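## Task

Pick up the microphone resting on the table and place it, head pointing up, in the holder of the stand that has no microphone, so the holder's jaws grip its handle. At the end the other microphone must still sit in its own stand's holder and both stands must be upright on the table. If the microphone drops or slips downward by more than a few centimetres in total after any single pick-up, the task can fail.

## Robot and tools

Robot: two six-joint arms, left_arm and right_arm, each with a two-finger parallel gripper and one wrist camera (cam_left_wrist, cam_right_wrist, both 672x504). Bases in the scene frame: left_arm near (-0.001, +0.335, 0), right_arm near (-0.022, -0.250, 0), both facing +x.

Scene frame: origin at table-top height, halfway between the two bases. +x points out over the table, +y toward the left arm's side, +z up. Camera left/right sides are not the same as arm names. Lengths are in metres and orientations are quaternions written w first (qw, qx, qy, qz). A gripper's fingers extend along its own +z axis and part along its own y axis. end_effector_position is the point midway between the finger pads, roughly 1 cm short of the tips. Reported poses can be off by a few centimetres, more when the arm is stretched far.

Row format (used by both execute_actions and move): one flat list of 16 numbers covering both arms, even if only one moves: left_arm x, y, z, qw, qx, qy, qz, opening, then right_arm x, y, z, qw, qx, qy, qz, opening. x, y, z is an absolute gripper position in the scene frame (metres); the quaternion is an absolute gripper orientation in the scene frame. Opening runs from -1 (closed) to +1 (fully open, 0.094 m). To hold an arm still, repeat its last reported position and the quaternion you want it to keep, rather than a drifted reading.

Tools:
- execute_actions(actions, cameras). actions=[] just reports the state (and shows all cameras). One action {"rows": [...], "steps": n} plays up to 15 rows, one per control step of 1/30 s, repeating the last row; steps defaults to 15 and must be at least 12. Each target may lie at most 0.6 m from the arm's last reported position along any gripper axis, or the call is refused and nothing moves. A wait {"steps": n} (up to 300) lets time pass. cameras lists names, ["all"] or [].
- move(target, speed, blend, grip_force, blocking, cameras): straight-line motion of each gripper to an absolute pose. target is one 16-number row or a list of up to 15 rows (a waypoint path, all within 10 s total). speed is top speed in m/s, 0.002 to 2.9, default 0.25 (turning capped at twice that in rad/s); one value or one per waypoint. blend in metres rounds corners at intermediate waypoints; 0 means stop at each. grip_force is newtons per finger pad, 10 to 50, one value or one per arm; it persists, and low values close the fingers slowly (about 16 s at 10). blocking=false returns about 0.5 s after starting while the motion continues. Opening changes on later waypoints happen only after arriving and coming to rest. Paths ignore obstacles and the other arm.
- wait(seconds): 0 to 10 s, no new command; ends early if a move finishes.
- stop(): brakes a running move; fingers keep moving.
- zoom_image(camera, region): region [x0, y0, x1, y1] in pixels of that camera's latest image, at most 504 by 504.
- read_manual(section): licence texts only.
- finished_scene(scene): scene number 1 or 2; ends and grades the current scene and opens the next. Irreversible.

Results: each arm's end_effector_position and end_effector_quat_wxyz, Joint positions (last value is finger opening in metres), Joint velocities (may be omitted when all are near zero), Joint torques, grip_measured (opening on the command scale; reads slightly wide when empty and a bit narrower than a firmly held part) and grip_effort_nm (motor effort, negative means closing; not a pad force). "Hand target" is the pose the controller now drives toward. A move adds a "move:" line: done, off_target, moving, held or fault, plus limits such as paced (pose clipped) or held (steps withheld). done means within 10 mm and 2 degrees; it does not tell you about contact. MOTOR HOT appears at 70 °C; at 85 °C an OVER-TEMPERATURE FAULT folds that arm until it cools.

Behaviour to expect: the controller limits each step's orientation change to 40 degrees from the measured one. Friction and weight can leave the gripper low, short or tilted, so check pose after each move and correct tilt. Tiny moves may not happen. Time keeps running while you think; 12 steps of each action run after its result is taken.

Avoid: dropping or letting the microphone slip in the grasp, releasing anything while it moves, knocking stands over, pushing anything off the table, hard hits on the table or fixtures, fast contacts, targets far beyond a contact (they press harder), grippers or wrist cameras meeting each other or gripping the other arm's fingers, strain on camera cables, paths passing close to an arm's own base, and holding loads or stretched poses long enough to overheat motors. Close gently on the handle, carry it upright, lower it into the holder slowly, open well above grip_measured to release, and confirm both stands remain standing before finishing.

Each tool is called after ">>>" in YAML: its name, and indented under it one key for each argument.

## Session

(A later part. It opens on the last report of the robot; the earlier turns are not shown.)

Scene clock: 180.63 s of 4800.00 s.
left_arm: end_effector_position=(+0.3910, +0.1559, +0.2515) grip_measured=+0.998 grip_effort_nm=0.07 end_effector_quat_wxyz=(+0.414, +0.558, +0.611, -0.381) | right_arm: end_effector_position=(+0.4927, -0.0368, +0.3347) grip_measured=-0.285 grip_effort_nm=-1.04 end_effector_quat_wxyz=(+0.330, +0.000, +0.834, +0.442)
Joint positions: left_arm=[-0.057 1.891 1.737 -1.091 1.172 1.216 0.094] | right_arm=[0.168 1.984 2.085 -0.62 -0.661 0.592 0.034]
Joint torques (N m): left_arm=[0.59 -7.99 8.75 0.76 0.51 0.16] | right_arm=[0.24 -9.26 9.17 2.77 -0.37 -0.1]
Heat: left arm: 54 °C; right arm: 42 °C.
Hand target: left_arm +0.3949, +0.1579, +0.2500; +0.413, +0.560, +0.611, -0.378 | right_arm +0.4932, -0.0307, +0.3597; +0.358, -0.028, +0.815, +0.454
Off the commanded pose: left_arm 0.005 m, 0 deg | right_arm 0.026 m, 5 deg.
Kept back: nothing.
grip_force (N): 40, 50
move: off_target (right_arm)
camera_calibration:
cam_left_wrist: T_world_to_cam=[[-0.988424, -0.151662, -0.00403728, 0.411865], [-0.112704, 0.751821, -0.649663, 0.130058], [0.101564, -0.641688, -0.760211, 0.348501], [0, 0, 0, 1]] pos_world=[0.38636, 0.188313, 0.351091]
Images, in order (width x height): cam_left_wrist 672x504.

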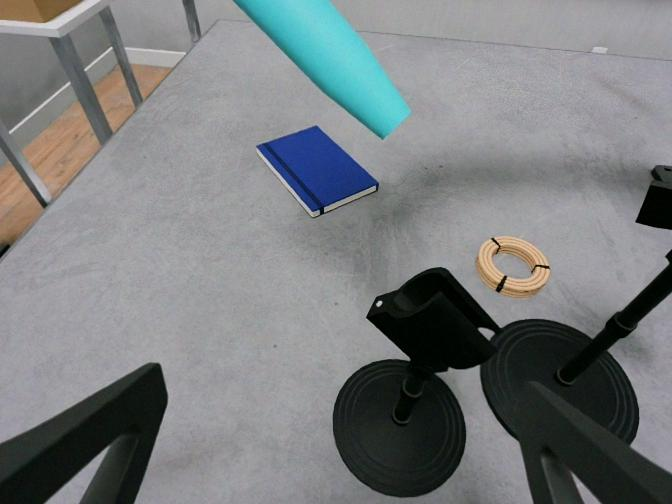

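>>> move:
  target: [0.395,0.158,0.25,0.4123,0.5601,0.6112,-0.3778,1,0.494,0.015,0.339,0.3566,-0.0947,0.7929,0.4851,-1]
  speed: 0.1
  cameras: ["cam_left_wrist","cam_right_wrist"]

>>> zoom_image:
  camera: "cam_left_wrist"
  region: [300, 60, 540, 430]

Scene clock: 187.93 s of 4800.00 s.
left_arm: end_effector_position=(+0.3901, +0.1559, +0.2511) grip_measured=+0.998 grip_effort_nm=0.07 end_effector_quat_wxyz=(+0.412, +0.558, +0.611, -0.381) | right_arm: end_effector_position=(+0.4942, +0.0101, +0.3276) grip_measured=-0.285 grip_effort_nm=-1.04 end_effector_quat_wxyz=(+0.339, -0.073, +0.808, +0.476)
Joint positions: left_arm=[-0.057 1.892 1.737 -1.099 1.172 1.222 0.094] | right_arm=[0.233 2.036 2.055 -0.458 -0.728 0.559 0.034]
Joint torques (N m): left_arm=[0.59 -7.99 8.83 0.74 0.51 0.18] | right_arm=[0.05 -10.22 5.98 2.85 -0.39 -0.09]
Heat: left arm: 52 °C; right arm: 43 °C.
Hand target: left_arm +0.3949, +0.1580, +0.2499; +0.413, +0.560, +0.611, -0.378 | right_arm +0.4935, +0.0147, +0.3389; +0.356, -0.095, +0.793, +0.484
Off the commanded pose: left_arm 0.005 m, 0 deg | right_arm 0.012 m, 4 deg.
Kept back: nothing.
grip_force (N): 40, 50
move: off_target (right_arm)
camera_calibration:
cam_left_wrist: T_world_to_cam=[[-0.988738, -0.149645, -0.00188417, 0.410151], [-0.112697, 0.752779, -0.648554, 0.129208], [0.0984713, -0.641038, -0.761166, 0.349755], [0, 0, 0, 1]] pos_world=[0.385652, 0.188318, 0.350793]
cam_right_wrist: T_world_to_cam=[[0.47043, -0.5184, -0.714113, 0.00548605], [-0.879206, -0.206155, -0.429532, 0.619915], [0.0754518, 0.829917, -0.552761, 0.232482], [0, 0, 0, 1]] pos_world=[0.524911, -0.0622987, 0.398698]

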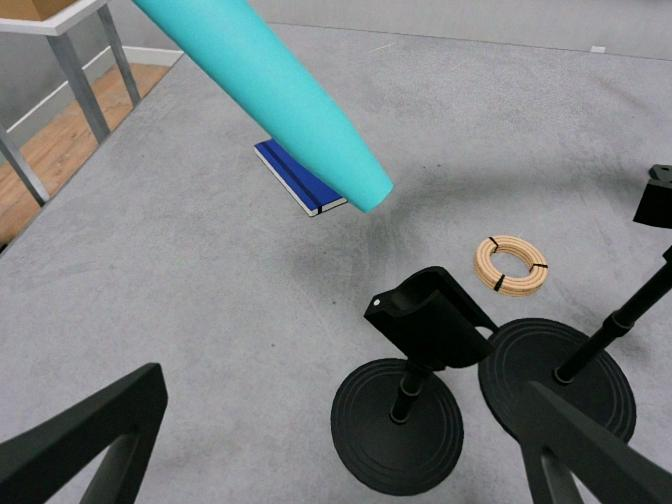

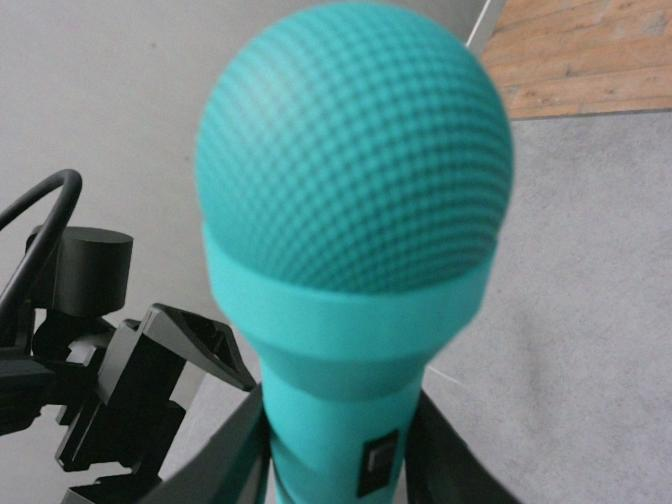

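Scaled by 1.362 from the camera's 672x504 image, which has a finer 960x720 frame.

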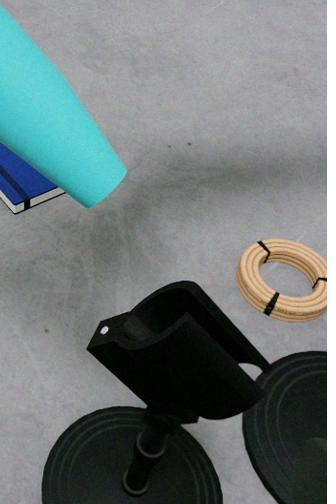

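>>> move:
  target: [0.355,0.205,0.20,0.5417,0.4545,0.5417,-0.4545,1,0.494,0.015,0.339,0.3566,-0.0947,0.7929,0.4851,-1]
  speed: 0.15
  cameras: ["cam_left_wrist"]

>>> zoom_image:
  camera: "cam_left_wrist"
  region: [200, 100, 450, 350]

Scene clock: 192.20 s of 4800.00 s.
left_arm: end_effector_position=(+0.3582, +0.2045, +0.1901) grip_measured=+0.998 grip_effort_nm=0.07 end_effector_quat_wxyz=(+0.519, +0.464, +0.546, -0.466) | right_arm: end_effector_position=(+0.4943, +0.0102, +0.3281) grip_measured=-0.285 grip_effort_nm=-1.04 end_effector_quat_wxyz=(+0.340, -0.074, +0.808, +0.476)
Joint positions: left_arm=[0.114 1.816 1.148 -0.564 1.541 1.205 0.094] | right_arm=[0.233 2.036 2.055 -0.455 -0.728 0.558 0.034]
Joint torques (N m): left_arm=[0.49 -11.45 5.33 0.93 0.69 -0.02] | right_arm=[0.03 -10.14 6.02 2.88 -0.39 -0.07]
Heat: left arm: 52 °C; right arm: 42 °C.
Hand target: left_arm +0.3549, +0.2053, +0.1999; +0.529, +0.469, +0.536, -0.462 | right_arm +0.4936, +0.0147, +0.3389; +0.356, -0.095, +0.793, +0.484
Off the commanded pose: left_arm 0.010 m, 3 deg | right_arm 0.012 m, 4 deg.
Kept back: nothing.
grip_force (N): 40, 50
move: off_target (left_arm, right_arm)
camera_calibration:
cam_left_wrist: T_world_to_cam=[[-0.979567, -0.196589, 0.0424432, 0.383613], [-0.133412, 0.47724, -0.868587, 0.155068], [0.150499, -0.856502, -0.493715, 0.312082], [0, 0, 0, 1]] pos_world=[0.349494, 0.268708, 0.272487]
Images, in order (width x height): cam_left_wrist 672x504.

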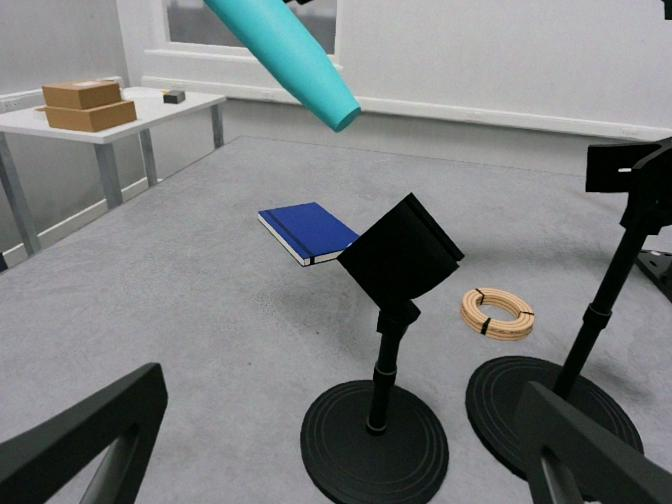

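Scaled by 2.016 from the camera's 672x504 image, which has a finer 960x720 frame.

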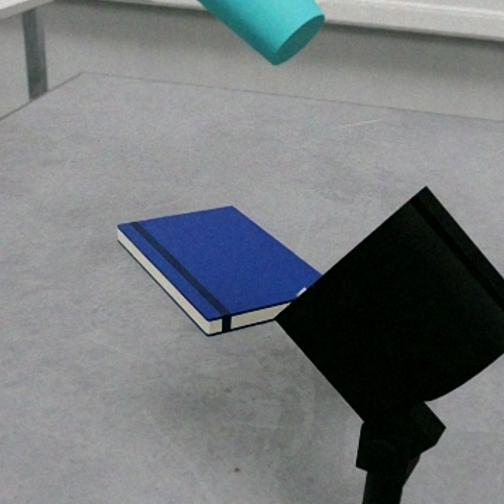

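>>> move:
  target: [0.355,0.205,0.20,0.5417,0.4545,0.5417,-0.4545,1,0.490,0.021,0.309,0.3566,-0.0947,0.7929,0.4851,-1]
  speed: 0.06
  cameras: ["cam_left_wrist"]

>>> zoom_image:
  camera: "cam_left_wrist"
  region: [300, 80, 500, 280]

Scene clock: 198.00 s of 4800.00 s.
left_arm: end_effector_position=(+0.3581, +0.2045, +0.1919) grip_measured=+0.998 grip_effort_nm=0.07 end_effector_quat_wxyz=(+0.521, +0.465, +0.545, -0.465) | right_arm: end_effector_position=(+0.4948, +0.0185, +0.2753) grip_measured=-0.285 grip_effort_nm=-1.04 end_effector_quat_wxyz=(+0.322, -0.073, +0.815, +0.476)
Joint positions: left_arm=[0.114 1.798 1.121 -0.479 1.543 1.134 0.094] | right_arm=[0.247 2.036 1.87 -0.308 -0.729 0.558 0.034]
Joint velocities: left_arm=[-0.012 -0.007 -0.051 0.007 0.007 -0.037 0] | right_arm=[within noise]
Joint torques (N m): left_arm=[0.47 -11.21 5.3 1 0.64 -0.04] | right_arm=[0.18 -13.9 6.23 2.82 -0.23 0.02]
Heat: left arm: 52 °C; right arm: 42 °C.
Hand target: left_arm +0.3550, +0.2053, +0.1999; +0.528, +0.469, +0.537, -0.461 | right_arm +0.4889, +0.0206, +0.3086; +0.356, -0.095, +0.793, +0.485
Off the commanded pose: left_arm 0.009 m, 3 deg | right_arm 0.034 m, 5 deg.
Kept back: nothing.
grip_force (N): 40, 50
move: off_target (left_arm, right_arm)
camera_calibration:
cam_left_wrist: T_world_to_cam=[[-0.979533, -0.197818, 0.0371954, 0.384642], [-0.12913, 0.475828, -0.870008, 0.155678], [0.154404, -0.857004, -0.491633, 0.311306], [0, 0, 0, 1]] pos_world=[0.348805, 0.268804, 0.274182]
Images, in order (width x height): cam_left_wrist 672x504.

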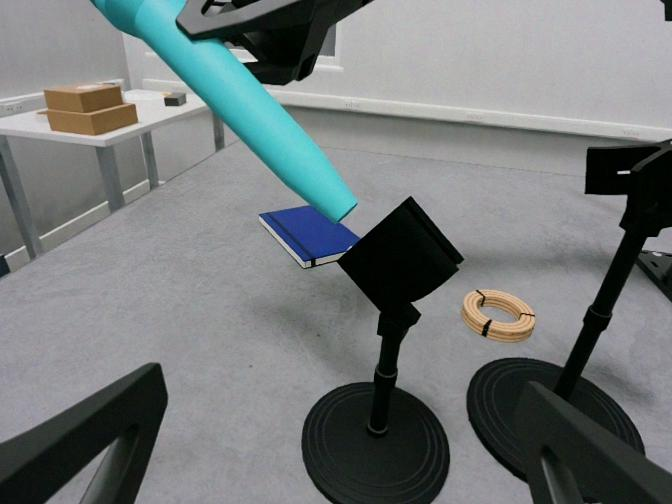

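Scaled by 2.520 from the camera's 672x504 image, which has a finer 960x720 frame.

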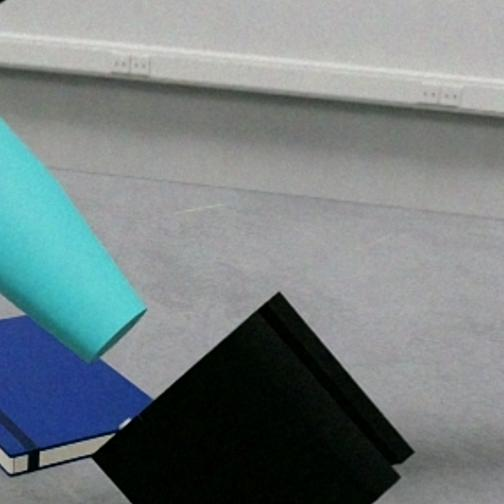

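>>> move:
  target: [0.355,0.205,0.20,0.5417,0.4545,0.5417,-0.4545,1,0.483,0.0235,0.323,0.3566,-0.0947,0.7929,0.4851,-1]
  speed: 0.06
  cameras: ["cam_left_wrist"]

>>> zoom_image:
  camera: "cam_left_wrist"
  region: [300, 80, 500, 280]

Scene clock: 200.47 s of 4800.00 s.
left_arm: end_effector_position=(+0.3580, +0.2045, +0.1923) grip_measured=+0.998 grip_effort_nm=0.07 end_effector_quat_wxyz=(+0.521, +0.465, +0.545, -0.464) | right_arm: end_effector_position=(+0.4896, +0.0225, +0.2804) grip_measured=-0.285 grip_effort_nm=-1.04 end_effector_quat_wxyz=(+0.321, -0.077, +0.814, +0.478)
Joint positions: left_arm=[0.114 1.787 1.102 -0.421 1.543 1.084 0.094] | right_arm=[0.256 2.024 1.87 -0.318 -0.729 0.558 0.034]
Joint velocities: left_arm=[0.002 -0.037 -0.061 0.081 0.022 -0.11 0] | right_arm=[within noise]
Joint torques (N m): left_arm=[0.47 -11.19 5.38 1.06 0.61 0] | right_arm=[0.09 -14.52 8.06 2.59 -0.13 0.11]
Heat: left arm: 52 °C; right arm: 43 °C.
Hand target: left_arm +0.3549, +0.2053, +0.1999; +0.528, +0.468, +0.538, -0.460 | right_arm +0.4818, +0.0230, +0.3222; +0.356, -0.095, +0.793, +0.485
Off the commanded pose: left_arm 0.008 m, 3 deg | right_arm 0.043 m, 5 deg.
Kept back: nothing.
grip_force (N): 40, 50
move: off_target (left_arm, right_arm)
camera_calibration:
cam_left_wrist: T_world_to_cam=[[-0.97931, -0.199045, 0.0365008, 0.384996], [-0.12902, 0.475172, -0.870382, 0.156208], [0.155901, -0.857084, -0.491021, 0.310933], [0, 0, 0, 1]] pos_world=[0.34871, 0.268901, 0.274583]
Images, in order (width x height): cam_left_wrist 672x504.

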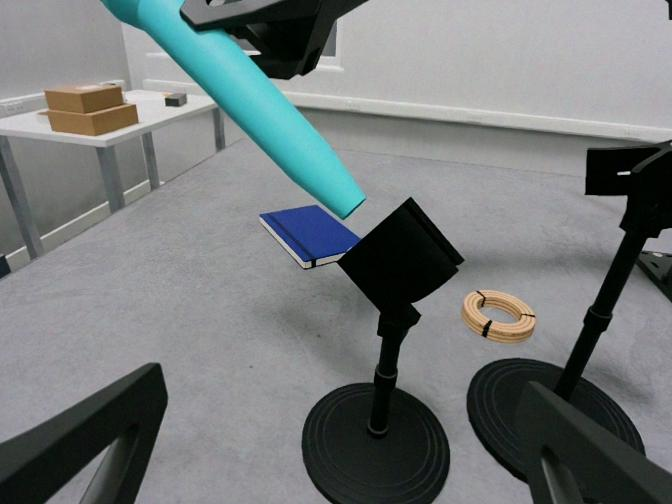

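Scaled by 2.520 from the camera's 672x504 image, which has a finer 960x720 frame.

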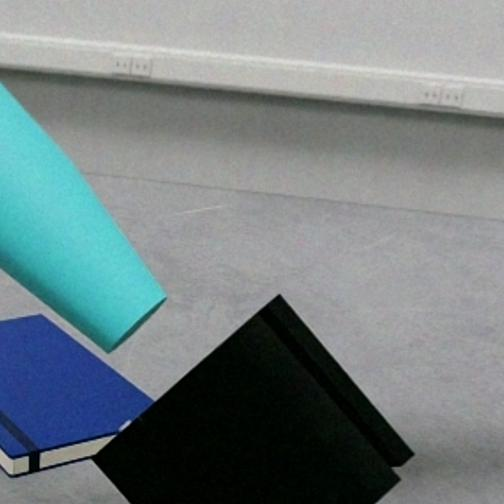

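>>> move:
  target: [0.395,0.158,0.25,0.4123,0.5601,0.6112,-0.3778,1,0.478,0.025,0.332,0.3566,-0.0947,0.7929,0.4851,-1]
  speed: 0.1
  cameras: ["cam_left_wrist"]

>>> zoom_image:
  camera: "cam_left_wrist"
  region: [320, 180, 540, 380]

Scene clock: 204.00 s of 4800.00 s.
left_arm: end_effector_position=(+0.3923, +0.1594, +0.2512) grip_measured=+0.998 grip_effort_nm=0.07 end_effector_quat_wxyz=(+0.415, +0.555, +0.613, -0.379) | right_arm: end_effector_position=(+0.4844, +0.0228, +0.2825) grip_measured=-0.285 grip_effort_nm=-1.04 end_effector_quat_wxyz=(+0.315, -0.075, +0.818, +0.476)
Joint positions: left_arm=[-0.048 1.892 1.737 -1.094 1.172 1.219 0.094] | right_arm=[0.26 2.01 1.87 -0.345 -0.725 0.558 0.034]
Joint torques (N m): left_arm=[-0.31 -8.08 8.84 0.77 0.5 0.13] | right_arm=[0.29 -14.68 8.94 2.54 -0.11 0.16]
Heat: left arm: 52 °C; right arm: 45 °C.
Hand target: left_arm +0.3949, +0.1580, +0.2500; +0.413, +0.560, +0.611, -0.378 | right_arm +0.4759, +0.0243, +0.3311; +0.356, -0.095, +0.793, +0.485
Off the commanded pose: left_arm 0.003 m, 1 deg | right_arm 0.050 m, 6 deg.
Kept back: nothing.
grip_force (N): 40, 50
move: off_target (right_arm)
camera_calibration:
cam_left_wrist: T_world_to_cam=[[-0.9872, -0.159459, -0.00302002, 0.414171], [-0.119307, 0.750923, -0.649524, 0.129974], [0.10584, -0.640849, -0.760335, 0.348689], [0, 0, 0, 1]] pos_world=[0.387471, 0.1919, 0.350793]
Images, in order (width x height): cam_left_wrist 672x504.

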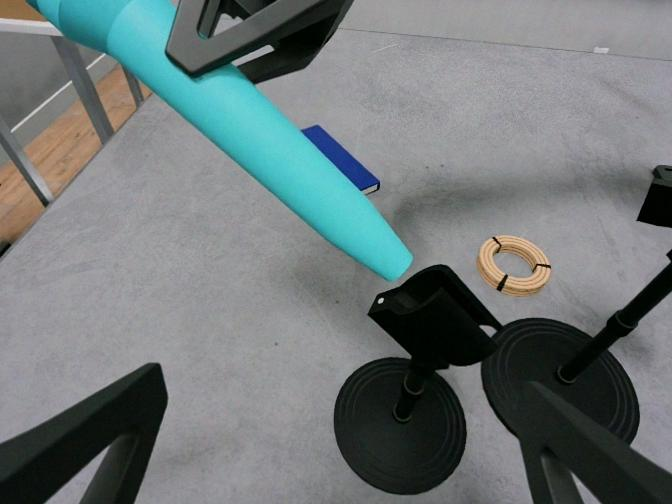

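Scaled by 2.291 from the camera's 672x504 image, which has a finer 960x720 frame.

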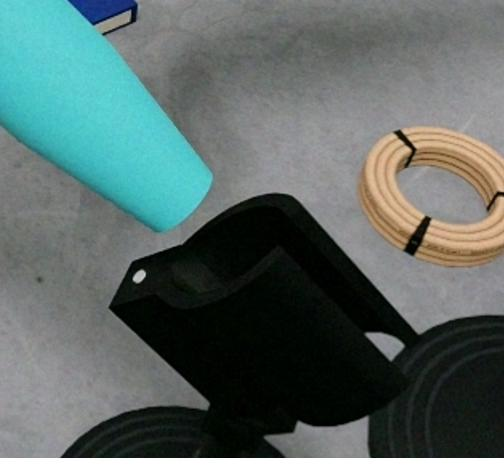

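>>> move:
  target:
    - [0.375,0.20,0.19,0.5417,0.4545,0.5417,-0.4545,1,0.478,0.025,0.332,0.3566,-0.0947,0.7929,0.4851,-1]
    - [0.375,0.205,0.135,0.5648,0.4343,0.5175,-0.4739,1,0.478,0.025,0.332,0.3566,-0.0947,0.7929,0.4851,-1]
  speed: 0.15
  blend: [0.03,0]
  cameras: ["cam_left_wrist"]

>>> zoom_image:
  camera: "cam_left_wrist"
  region: [250, 20, 500, 270]

Scene clock: 209.37 s of 4800.00 s.
left_arm: end_effector_position=(+0.3767, +0.2034, +0.1378) grip_measured=+0.998 grip_effort_nm=0.07 end_effector_quat_wxyz=(+0.528, +0.476, +0.531, -0.461) | right_arm: end_effector_position=(+0.4824, +0.0222, +0.2882) grip_measured=-0.285 grip_effort_nm=-1.05 end_effector_quat_wxyz=(+0.319, -0.077, +0.816, +0.476)
Joint positions: left_arm=[0.105 1.983 1.127 -0.344 1.553 1.212 0.094] | right_arm=[0.26 1.999 1.87 -0.347 -0.725 0.558 0.034]
Joint velocities: left_arm=[-0.022 0.007 -0.046 -0.022 0.022 -0.007 -0.001] | right_arm=[within noise]
Joint torques (N m): left_arm=[0.66 -9.22 4.85 0.96 0.68 -0.03] | right_arm=[0.39 -13.59 9.02 2.54 -0.11 0.14]
Heat: left arm: 51 °C; right arm: 48 °C.
Hand target: left_arm +0.3749, +0.2051, +0.1351; +0.529, +0.470, +0.531, -0.467 | right_arm +0.4759, +0.0243, +0.3313; +0.356, -0.095, +0.793, +0.485
Off the commanded pose: left_arm 0.004 m, 7 deg | right_arm 0.044 m, 6 deg.
joint sent to its limit (left arm) — joint 5 (wrist yaw), upper limit.
Kept back: nothing.
grip_force (N): 40, 50
move: off_target (left_arm, right_arm); blend cut to 0.0276 m at target 1
camera_calibration:
cam_left_wrist: T_world_to_cam=[[-0.983036, -0.18339, 0.00286657, 0.4079], [-0.0909349, 0.473751, -0.875951, 0.0983399], [0.159283, -0.861352, -0.482391, 0.278752], [0, 0, 0, 1]] pos_world=[0.365522, 0.26832, 0.219439]
Images, in order (width x height): cam_left_wrist 672x504.

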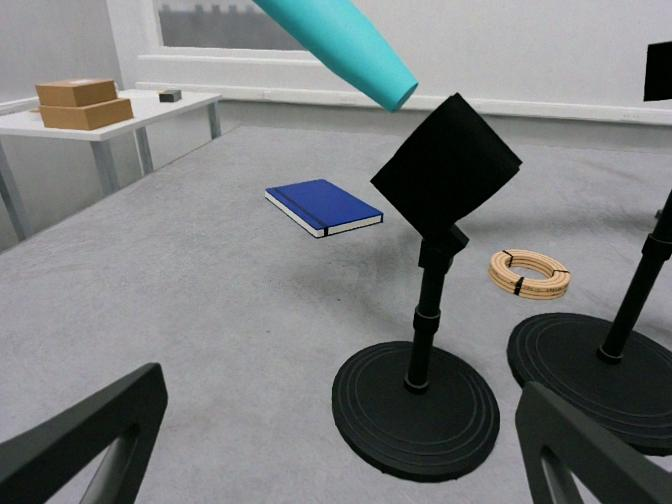

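Scaled by 2.016 from the camera's 672x504 image, which has a finer 960x720 frame.

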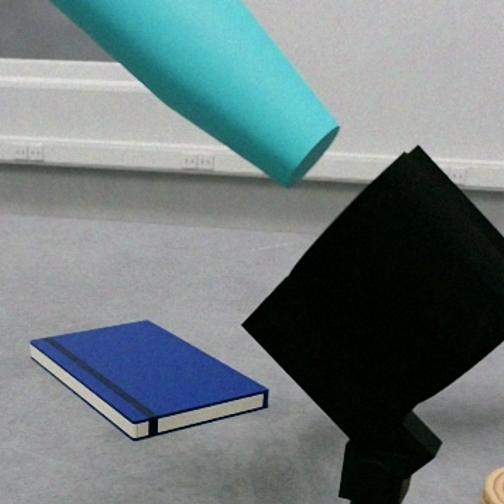

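>>> move:
  target: [0.375,0.205,0.135,0.5648,0.4343,0.5175,-0.4739,1,0.4735,0.0235,0.335,0.3921,-0.0834,0.7871,0.4689,-1]
  speed: 0.06
  cameras: ["cam_left_wrist"]

>>> zoom_image:
  camera: "cam_left_wrist"
  region: [250, 0, 530, 250]

Scene clock: 215.03 s of 4800.00 s.
left_arm: end_effector_position=(+0.3762, +0.2034, +0.1363) grip_measured=+0.998 grip_effort_nm=0.07 end_effector_quat_wxyz=(+0.528, +0.475, +0.531, -0.462) | right_arm: end_effector_position=(+0.4792, +0.0230, +0.2988) grip_measured=-0.285 grip_effort_nm=-1.04 end_effector_quat_wxyz=(+0.356, -0.072, +0.811, +0.459)
Joint positions: left_arm=[0.105 1.983 1.118 -0.321 1.553 1.197 0.094] | right_arm=[0.283 1.942 1.804 -0.28 -0.642 0.563 0.034]
Joint torques (N m): left_arm=[0.62 -9.36 4.89 0.96 0.67 -0.03] | right_arm=[0.24 -13.81 6.06 2.93 -0.06 0.2]
Heat: left arm: 51 °C; right arm: 50 °C.
Hand target: left_arm +0.3749, +0.2051, +0.1350; +0.529, +0.470, +0.531, -0.466 | right_arm +0.4724, +0.0230, +0.3347; +0.391, -0.084, +0.787, +0.469
Off the commanded pose: left_arm 0.002 m, 7 deg | right_arm 0.037 m, 5 deg.
joint sent to its limit (left arm) — joint 5 (wrist yaw), upper limit.
Kept back: nothing.
grip_force (N): 40, 50
move: off_target (left_arm, right_arm)
camera_calibration:
cam_left_wrist: T_world_to_cam=[[-0.98301, -0.183476, 0.00518683, 0.407114], [-0.0929317, 0.473134, -0.876075, 0.0979253], [0.158285, -0.861673, -0.482146, 0.278475], [0, 0, 0, 1]] pos_world=[0.365219, 0.268319, 0.217944]
Images, in order (width x height): cam_left_wrist 672x504.

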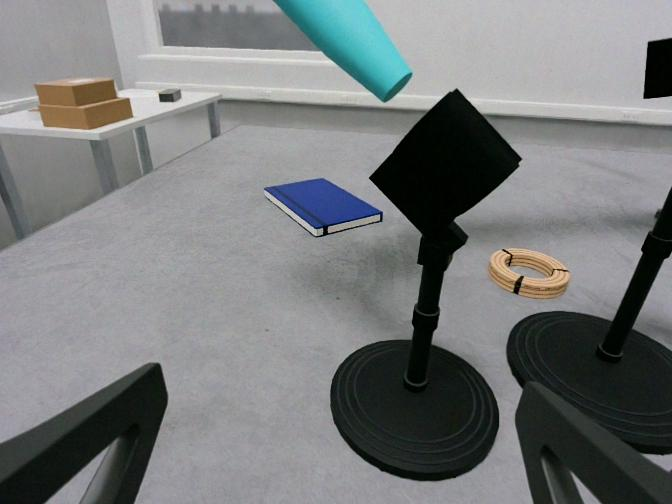

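Scaled by 1.800 from the camera's 672x504 image, which has a finer 960x720 frame.

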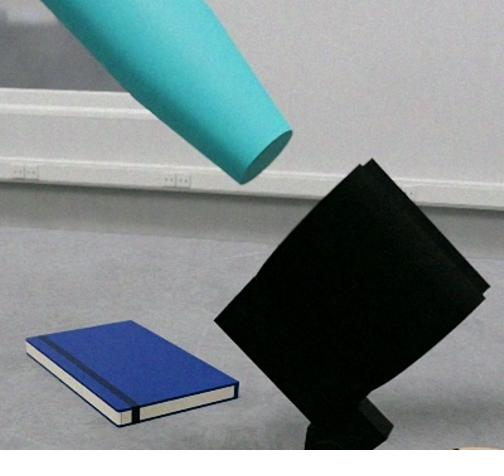

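>>> move:
  target:
    - [0.385,0.18,0.20,0.47,0.52,0.56,-0.44,1,0.4735,0.0235,0.335,0.3921,-0.0834,0.7871,0.4689,-1]
    - [0.395,0.158,0.255,0.4123,0.5601,0.6112,-0.3778,1,0.4735,0.0235,0.335,0.3921,-0.0834,0.7871,0.4689,-1]
  speed: 0.18
  blend: [0.03,0]
  cameras: ["cam_left_wrist"]

>>> zoom_image:
  camera: "cam_left_wrist"
  region: [300, 130, 550, 380]

Scene clock: 218.13 s of 4800.00 s.
left_arm: end_effector_position=(+0.3924, +0.1587, +0.2561) grip_measured=+0.998 grip_effort_nm=0.07 end_effector_quat_wxyz=(+0.415, +0.556, +0.612, -0.380) | right_arm: end_effector_position=(+0.4795, +0.0229, +0.2989) grip_measured=-0.285 grip_effort_nm=-1.04 end_effector_quat_wxyz=(+0.356, -0.072, +0.811, +0.459)
Joint positions: left_arm=[-0.05 1.895 1.761 -1.114 1.172 1.219 0.094] | right_arm=[0.283 1.942 1.804 -0.279 -0.641 0.563 0.034]
Joint torques (N m): left_arm=[-0.13 -8.17 8.7 0.73 0.5 0.17] | right_arm=[0.16 -13.76 6.15 2.95 -0.04 0.2]
Heat: left arm: 51 °C; right arm: 51 °C.
Hand target: left_arm +0.3949, +0.1579, +0.2550; +0.413, +0.560, +0.611, -0.378 | right_arm +0.4725, +0.0230, +0.3346; +0.391, -0.084, +0.787, +0.469
Off the commanded pose: left_arm 0.003 m, 1 deg | right_arm 0.037 m, 5 deg.
Kept back: nothing.
grip_force (N): 40, 50
move: off_target (right_arm)
camera_calibration:
cam_left_wrist: T_world_to_cam=[[-0.987454, -0.157871, -0.00344414, 0.414102], [-0.117811, 0.751058, -0.64964, 0.133268], [0.105146, -0.641084, -0.760234, 0.352246], [0, 0, 0, 1]] pos_world=[0.38757, 0.191102, 0.355792]
Images, in order (width x height): cam_left_wrist 672x504.

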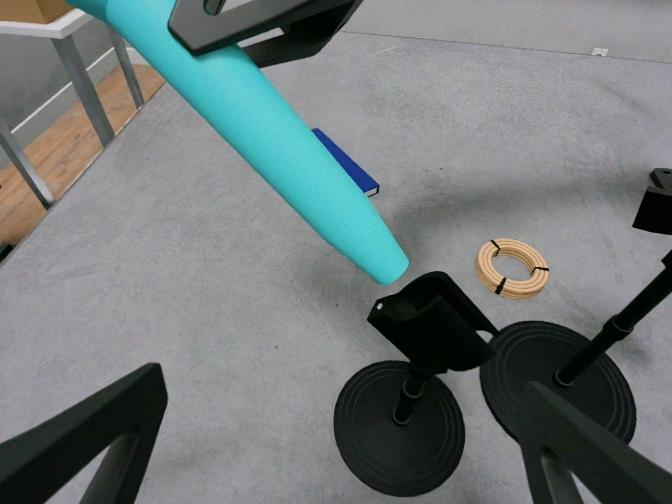

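Scaled by 2.016 from the camera's 672x504 image, which has a finer 960x720 frame.

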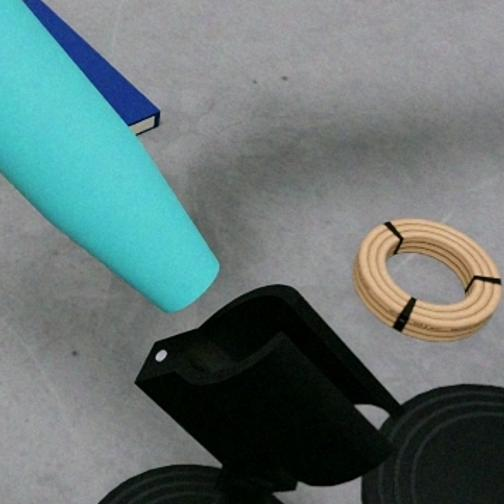

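>>> move:
  target: [0.395,0.158,0.255,0.4123,0.5601,0.6112,-0.3778,1,0.4665,0.026,0.328,0.3921,-0.0834,0.7871,0.4689,-1]
  speed: 0.04
  cameras: ["cam_left_wrist"]

>>> zoom_image:
  camera: "cam_left_wrist"
  region: [300, 130, 550, 380]

Scene clock: 221.47 s of 4800.00 s.
left_arm: end_effector_position=(+0.3917, +0.1587, +0.2558) grip_measured=+0.998 grip_effort_nm=0.07 end_effector_quat_wxyz=(+0.413, +0.556, +0.613, -0.380) | right_arm: end_effector_position=(+0.4717, +0.0256, +0.2905) grip_measured=-0.285 grip_effort_nm=-1.04 end_effector_quat_wxyz=(+0.354, -0.072, +0.812, +0.458)
Joint positions: left_arm=[-0.05 1.895 1.761 -1.119 1.172 1.222 0.094] | right_arm=[0.294 1.915 1.738 -0.244 -0.632 0.567 0.034]
Joint torques (N m): left_arm=[-0.13 -8.13 8.75 0.74 0.51 0.18] | right_arm=[0.27 -13.78 6.08 2.97 -0.06 0.18]
Heat: left arm: 51 °C; right arm: 52 °C.
Hand target: left_arm +0.3949, +0.1579, +0.2550; +0.413, +0.560, +0.611, -0.378 | right_arm +0.4653, +0.0256, +0.3275; +0.391, -0.084, +0.787, +0.469
Off the commanded pose: left_arm 0.003 m, 1 deg | right_arm 0.038 m, 6 deg.
Kept back: nothing.
grip_force (N): 40, 50
move: off_target (right_arm)
camera_calibration:
cam_left_wrist: T_world_to_cam=[[-0.987598, -0.157002, -0.00111311, 0.412761], [-0.118805, 0.751926, -0.648454, 0.132821], [0.102645, -0.64028, -0.761253, 0.353242], [0, 0, 0, 1]] pos_world=[0.387163, 0.191106, 0.355494]
Images, in order (width x height): cam_left_wrist 672x504.

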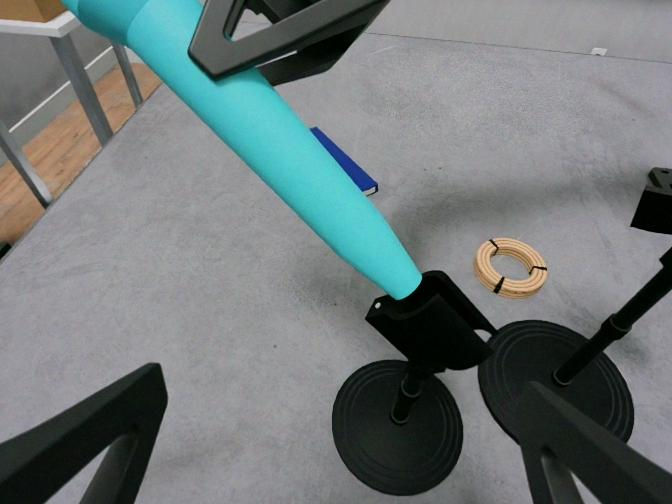

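Scaled by 2.016 from the camera's 672x504 image, which has a finer 960x720 frame.

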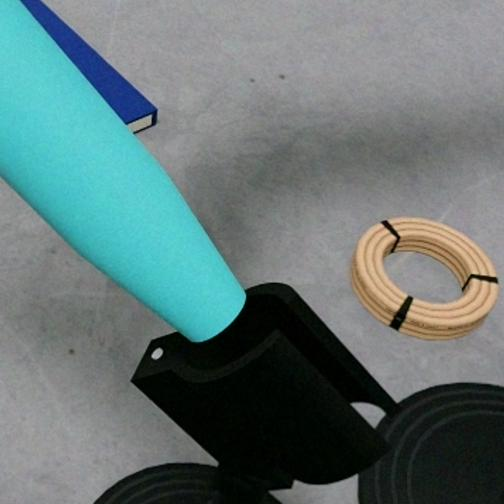

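>>> move:
  target: [0.395,0.158,0.255,0.4123,0.5601,0.6112,-0.3778,1,0.4578,0.0291,0.3205,0.3921,-0.0834,0.7871,0.4689,-1]
  speed: 0.04
  cameras: ["cam_left_wrist"]

>>> zoom_image:
  camera: "cam_left_wrist"
  region: [300, 130, 550, 380]

Scene clock: 222.90 s of 4800.00 s.
left_arm: end_effector_position=(+0.3917, +0.1587, +0.2558) grip_measured=+0.998 grip_effort_nm=0.07 end_effector_quat_wxyz=(+0.413, +0.556, +0.613, -0.380) | right_arm: end_effector_position=(+0.4625, +0.0285, +0.2838) grip_measured=-0.285 grip_effort_nm=-1.04 end_effector_quat_wxyz=(+0.354, -0.072, +0.812, +0.458)
Joint positions: left_arm=[-0.05 1.895 1.761 -1.12 1.172 1.222 0.094] | right_arm=[0.308 1.882 1.667 -0.202 -0.619 0.572 0.034]
Joint torques (N m): left_arm=[-0.13 -8.12 8.76 0.74 0.51 0.18] | right_arm=[0.23 -13.39 6.17 2.98 -0.06 0.22]
Heat: left arm: 51 °C; right arm: 52 °C.
Hand target: left_arm +0.3949, +0.1579, +0.2550; +0.413, +0.560, +0.611, -0.378 | right_arm +0.4567, +0.0285, +0.3202; +0.391, -0.084, +0.787, +0.469
Off the commanded pose: left_arm 0.003 m, 1 deg | right_arm 0.037 m, 6 deg.
Kept back: nothing.
grip_force (N): 40, 50
move: off_target (right_arm)
camera_calibration:
cam_left_wrist: T_world_to_cam=[[-0.987605, -0.156961, -0.000758485, 0.412629], [-0.119005, 0.75192, -0.648424, 0.132824], [0.102348, -0.640297, -0.761279, 0.353294], [0, 0, 0, 1]] pos_world=[0.387162, 0.191106, 0.355395]
Images, in order (width x height): cam_left_wrist 672x504.

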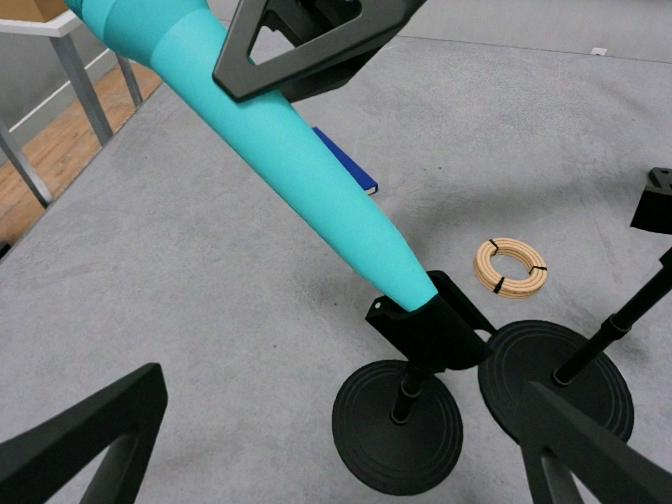

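Scaled by 2.016 from the camera's 672x504 image, which has a finer 960x720 frame.

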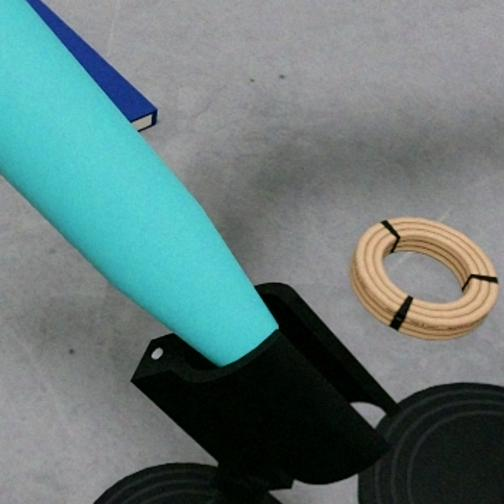

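>>> move:
  target: [0.395,0.158,0.255,0.4123,0.5601,0.6112,-0.3778,1,0.4475,0.0325,0.310,0.3921,-0.0834,0.7871,0.4689,-1]
  speed: 0.04
  cameras: ["cam_left_wrist"]

>>> zoom_image:
  camera: "cam_left_wrist"
  region: [300, 130, 550, 380]

Scene clock: 224.30 s of 4800.00 s.
left_arm: end_effector_position=(+0.3917, +0.1587, +0.2558) grip_measured=+0.998 grip_effort_nm=0.07 end_effector_quat_wxyz=(+0.413, +0.556, +0.613, -0.380) | right_arm: end_effector_position=(+0.4513, +0.0317, +0.2733) grip_measured=-0.285 grip_effort_nm=-1.04 end_effector_quat_wxyz=(+0.353, -0.073, +0.813, +0.457)
Joint positions: left_arm=[-0.05 1.895 1.761 -1.12 1.172 1.222 0.094] | right_arm=[0.325 1.845 1.579 -0.15 -0.603 0.578 0.034]
Joint torques (N m): left_arm=[-0.14 -8.13 8.79 0.73 0.51 0.17] | right_arm=[0.12 -12.94 6.19 3.05 -0.04 0.24]
Heat: left arm: 51 °C; right arm: 52 °C.
Hand target: left_arm +0.3949, +0.1579, +0.2550; +0.413, +0.560, +0.611, -0.378 | right_arm +0.4463, +0.0320, +0.3098; +0.391, -0.084, +0.787, +0.469
Off the commanded pose: left_arm 0.003 m, 1 deg | right_arm 0.037 m, 6 deg.
Kept back: nothing.
grip_force (N): 40, 50
move: off_target (right_arm)
camera_calibration:
cam_left_wrist: T_world_to_cam=[[-0.987605, -0.156961, -0.000758485, 0.412629], [-0.119005, 0.75192, -0.648424, 0.132824], [0.102348, -0.640297, -0.761279, 0.353294], [0, 0, 0, 1]] pos_world=[0.387162, 0.191106, 0.355395]
Images, in order (width x height): cam_left_wrist 672x504.

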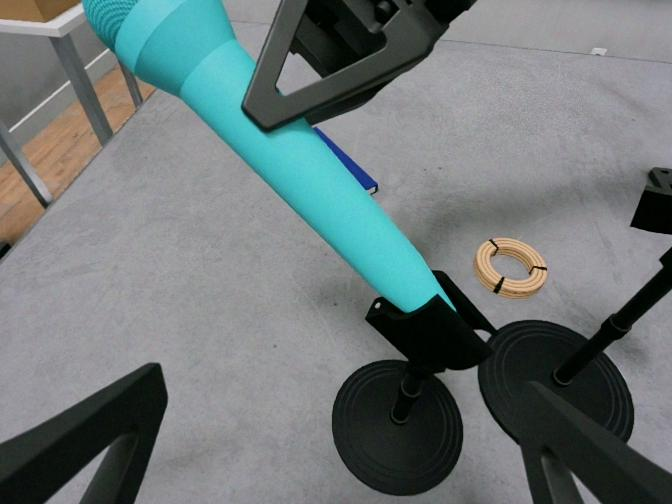

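Scaled by 2.016 from the camera's 672x504 image, which has a finer 960x720 frame.

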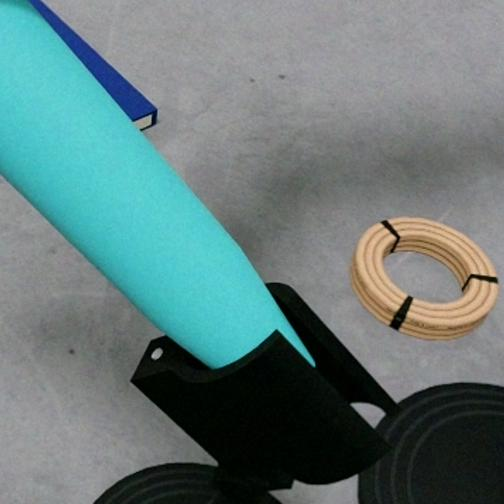

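>>> move:
  target:
    - [0.362,0.165,0.16,0.5478,0.4519,0.5108,-0.4846,1,0.4475,0.0325,0.310,0.3921,-0.0834,0.7871,0.4689,-1]
    - [0.352,0.125,0.102,0.5478,0.4519,0.5108,-0.4846,1,0.4475,0.0325,0.310,0.3921,-0.0834,0.7871,0.4689,-1]
    - [0.3475,0.075,0.098,0.5478,0.4519,0.5108,-0.4846,1,0.4475,0.0325,0.310,0.3921,-0.0834,0.7871,0.4689,-1]
  speed: 0.15
  blend: [0.02,0.02,0]
  cameras: ["cam_left_wrist"]

Scene clock: 230.33 s of 4800.00 s.
left_arm: end_effector_position=(+0.3501, +0.0766, +0.0895) grip_measured=+0.998 grip_effort_nm=0.07 end_effector_quat_wxyz=(+0.512, +0.445, +0.547, -0.490) | right_arm: end_effector_position=(+0.4515, +0.0317, +0.2741) grip_measured=-0.285 grip_effort_nm=-1.04 end_effector_quat_wxyz=(+0.355, -0.073, +0.812, +0.457)
Joint positions: left_arm=[-0.264 2.216 0.759 1.47 1.193 -0.092 0.094] | right_arm=[0.325 1.844 1.579 -0.147 -0.603 0.578 0.034]
Joint torques (N m): left_arm=[-0.49 -7.99 3.56 2.92 0 -0.04] | right_arm=[0.21 -13.07 6.16 3.04 -0.04 0.22]
Heat: left arm: 52 °C; right arm: 51 °C.
Hand target: left_arm +0.3469, +0.0751, +0.0981; +0.540, +0.459, +0.518, -0.478 | right_arm +0.4464, +0.0320, +0.3098; +0.391, -0.084, +0.787, +0.469
Off the commanded pose: left_arm 0.009 m, 6 deg | right_arm 0.036 m, 5 deg.
joint sent to its limit (left arm) — joint 4 (wrist pitch), upper limit.
Kept back: nothing.
grip_force (N): 40, 50
move: off_target (left_arm, right_arm)
camera_calibration:
cam_left_wrist: T_world_to_cam=[[-0.978114, -0.184211, 0.0967389, 0.348562], [-0.170713, 0.444695, -0.879263, 0.144172], [0.118951, -0.876535, -0.46641, 0.164255], [0, 0, 0, 1]] pos_world=[0.346007, 0.144072, 0.169656]
Images, in order (width x height): cam_left_wrist 672x504.

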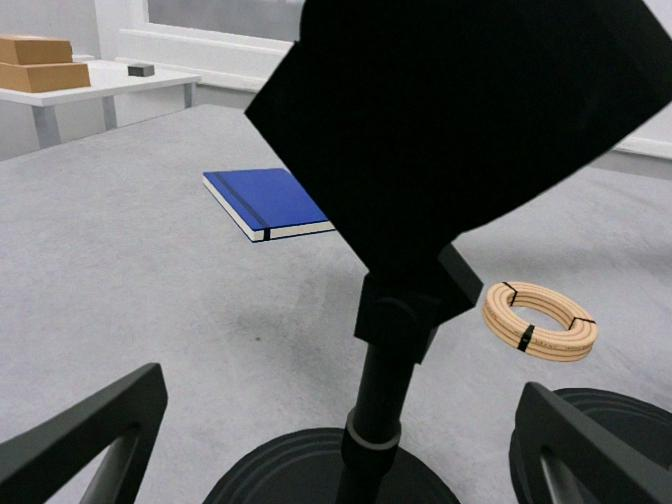

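>>> move:
  target: [0.340,0.066,0.100,0.557,0.482,0.500,-0.456,1,0.4475,0.0325,0.310,0.3921,-0.0834,0.7871,0.4689,-1]
  speed: 0.06
  cameras: ["cam_left_wrist"]

Scene clock: 232.57 s of 4800.00 s.
left_arm: end_effector_position=(+0.3424, +0.0671, +0.0855) grip_measured=+0.998 grip_effort_nm=0.07 end_effector_quat_wxyz=(+0.525, +0.467, +0.532, -0.472) | right_arm: end_effector_position=(+0.4515, +0.0317, +0.2741) grip_measured=-0.285 grip_effort_nm=-1.04 end_effector_quat_wxyz=(+0.355, -0.073, +0.812, +0.457)
Joint positions: left_arm=[-0.296 2.216 0.742 1.468 1.166 -0.007 0.094] | right_arm=[0.325 1.844 1.579 -0.147 -0.603 0.578 0.034]
Joint torques (N m): left_arm=[-0.42 -10.89 3.15 2.53 0.02 0.22] | right_arm=[0.18 -13 6.22 3 -0.04 0.21]
Heat: left arm: 51 °C; right arm: 50 °C.
Hand target: left_arm +0.3398, +0.0660, +0.0999; +0.555, +0.483, +0.501, -0.455 | right_arm +0.4464, +0.0320, +0.3098; +0.391, -0.084, +0.787, +0.469
Off the commanded pose: left_arm 0.015 m, 6 deg | right_arm 0.036 m, 5 deg.
Kept back: nothing.
grip_force (N): 40, 50
move: off_target (left_arm, right_arm)
camera_calibration:
cam_left_wrist: T_world_to_cam=[[-0.983236, -0.180031, 0.0289146, 0.346922], [-0.109918, 0.458696, -0.881769, 0.121962], [0.145483, -0.870165, -0.470795, 0.145934], [0, 0, 0, 1]] pos_world=[0.333281, 0.1335, 0.166216]
Images, in order (width x height): cam_left_wrist 672x504.

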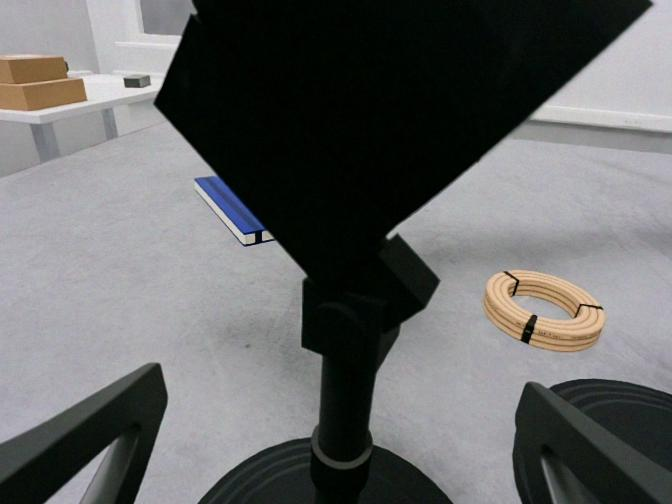

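>>> move:
  target: [0.340,0.066,0.100,0.557,0.482,0.500,-0.456,-1,0.4475,0.0325,0.310,0.3921,-0.0834,0.7871,0.4689,-1]
  speed: 0.06
  grip_force: 50
  cameras: ["cam_left_wrist", "cam_right_wrist"]

Scene clock: 233.67 s of 4800.00 s.
left_arm: end_effector_position=(+0.3422, +0.0672, +0.0853) grip_measured=-0.771 grip_effort_nm=-1.05 end_effector_quat_wxyz=(+0.527, +0.470, +0.530, -0.470) | right_arm: end_effector_position=(+0.4519, +0.0317, +0.2747) grip_measured=-0.285 grip_effort_nm=-1.04 end_effector_quat_wxyz=(+0.356, -0.073, +0.812, +0.457)
Joint positions: left_arm=[-0.296 2.216 0.742 1.468 1.166 0.004 0.011] | right_arm=[0.325 1.844 1.579 -0.144 -0.601 0.579 0.034]
Joint torques (N m): left_arm=[-0.43 -10.86 3.21 2.53 0 0.11] | right_arm=[0.21 -13.03 6.17 3 -0.03 0.24]
Heat: left arm: 51 °C; right arm: 50 °C.
Hand target: left_arm +0.3398, +0.0660, +0.0999; +0.555, +0.483, +0.501, -0.455 | right_arm +0.4465, +0.0320, +0.3098; +0.391, -0.084, +0.787, +0.469
Off the commanded pose: left_arm 0.015 m, 5 deg | right_arm 0.036 m, 5 deg.
Kept back: nothing.
move: off_target (left_arm, right_arm)
camera_calibration:
cam_left_wrist: T_world_to_cam=[[-0.983544, -0.179678, 0.0189011, 0.347736], [-0.101011, 0.460137, -0.882083, 0.11875], [0.149794, -0.869477, -0.470714, 0.144297], [0, 0, 0, 1]] pos_world=[0.332394, 0.133302, 0.166097]
cam_right_wrist: T_world_to_cam=[[0.473685, -0.554338, -0.684348, -0.00976719], [-0.873043, -0.193359, -0.447669, 0.566298], [0.115835, 0.80952, -0.575552, 0.177066], [0, 0, 0, 1]] pos_world=[0.478519, -0.0392537, 0.34874]

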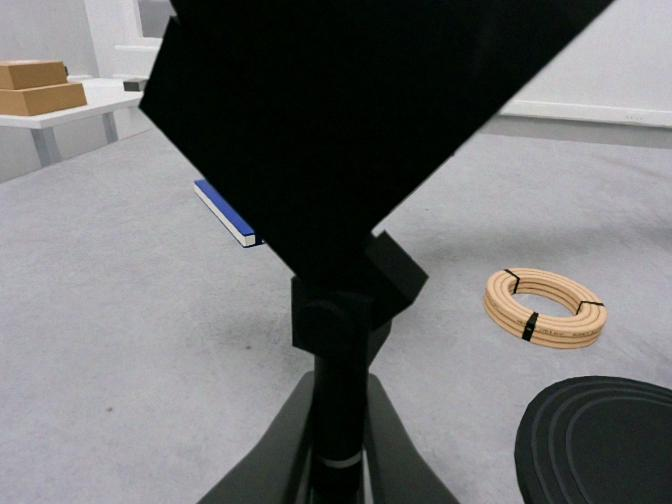

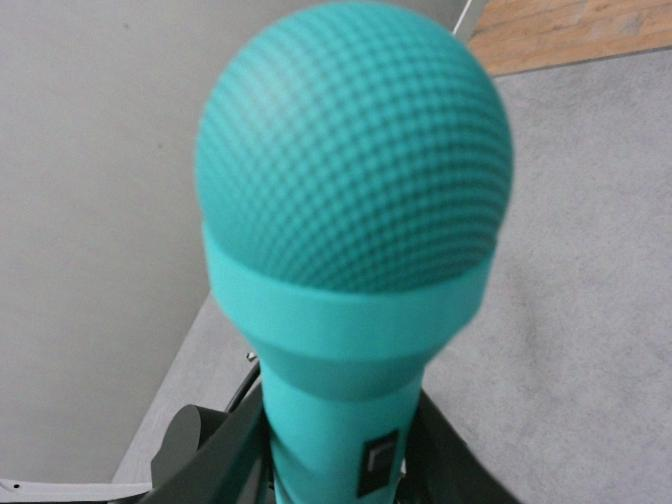

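>>> move:
  target: [0.340,0.066,0.100,0.557,0.482,0.500,-0.456,-1,0.4348,0.0372,0.2988,0.3921,-0.0834,0.7871,0.4689,-1]
  speed: 0.05
  cameras: []

Scene clock: 235.87 s of 4800.00 s.
left_arm: end_effector_position=(+0.3417, +0.0672, +0.0851) grip_measured=-0.771 grip_effort_nm=-1.05 end_effector_quat_wxyz=(+0.528, +0.472, +0.528, -0.469) | right_arm: end_effector_position=(+0.4451, +0.0315, +0.2750) grip_measured=-0.285 grip_effort_nm=-1.04 end_effector_quat_wxyz=(+0.377, -0.073, +0.804, +0.454)
Joint positions: left_arm=[-0.296 2.216 0.741 1.468 1.168 0.01 0.011] | right_arm=[0.338 1.8 1.496 -0.063 -0.567 0.584 0.034]
Joint torques (N m): left_arm=[-0.43 -10.85 3.28 2.54 -0.03 0.04] | right_arm=[0.96 -11.99 5.63 2.75 -0.17 0.24]
Heat: left arm: 51 °C; right arm: 50 °C.
Hand target: left_arm +0.3398, +0.0660, +0.0999; +0.555, +0.483, +0.501, -0.455 | right_arm +0.4347, +0.0370, +0.2983; +0.391, -0.084, +0.787, +0.469
Off the commanded pose: left_arm 0.015 m, 5 deg | right_arm 0.027 m, 3 deg.
Kept back: nothing.
move: off_target (left_arm, right_arm)
No camera images: "cameras" was empty.

>>> move:
  target: [0.340,0.066,0.100,0.557,0.482,0.500,-0.456,-1,0.437,0.039,0.289,0.3609,-0.075,0.7953,0.4797,-1]
  speed: 0.05
  cameras: ["cam_left_wrist", "cam_right_wrist"]

Scene clock: 238.80 s of 4800.00 s.
left_arm: end_effector_position=(+0.3415, +0.0671, +0.0851) grip_measured=-0.771 grip_effort_nm=-1.05 end_effector_quat_wxyz=(+0.528, +0.472, +0.528, -0.469) | right_arm: end_effector_position=(+0.4451, +0.0310, +0.2739) grip_measured=-0.285 grip_effort_nm=-1.04 end_effector_quat_wxyz=(+0.371, -0.065, +0.806, +0.457)
Joint positions: left_arm=[-0.296 2.216 0.741 1.468 1.169 0.011 0.011] | right_arm=[0.337 1.8 1.495 -0.067 -0.567 0.601 0.034]
Joint torques (N m): left_arm=[-0.42 -10.84 3.28 2.54 -0.04 0.04] | right_arm=[0.2 -9.13 8.08 2.33 -0.62 0.32]
Heat: left arm: 51 °C; right arm: 50 °C.
Hand target: left_arm +0.3398, +0.0660, +0.0999; +0.555, +0.483, +0.501, -0.455 | right_arm +0.4368, +0.0387, +0.2887; +0.361, -0.075, +0.796, +0.479
Off the commanded pose: left_arm 0.015 m, 5 deg | right_arm 0.019 m, 3 deg.
Kept back: nothing.
move: off_target (left_arm, right_arm)
camera_calibration:
cam_left_wrist: T_world_to_cam=[[-0.984188, -0.176645, 0.0130826, 0.347533], [-0.0945193, 0.461282, -0.882204, 0.116176], [0.149802, -0.869491, -0.470685, 0.144347], [0, 0, 0, 1]] pos_world=[0.331395, 0.133308, 0.165886]
cam_right_wrist: T_world_to_cam=[[0.47377, -0.55827, -0.681085, -0.00826245], [-0.867797, -0.164307, -0.468969, 0.562426], [0.149904, 0.813227, -0.562309, 0.159195], [0, 0, 0, 1]] pos_world=[0.468122, -0.0416634, 0.34765]

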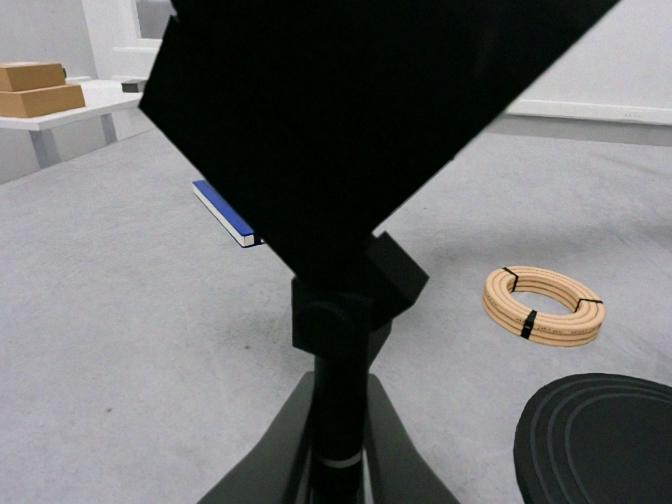

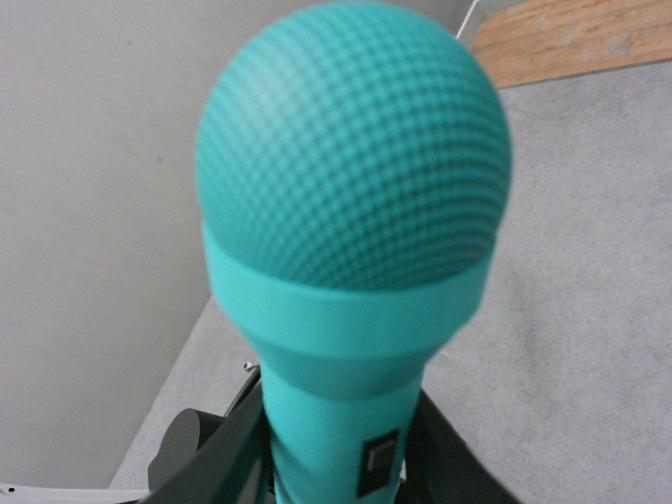

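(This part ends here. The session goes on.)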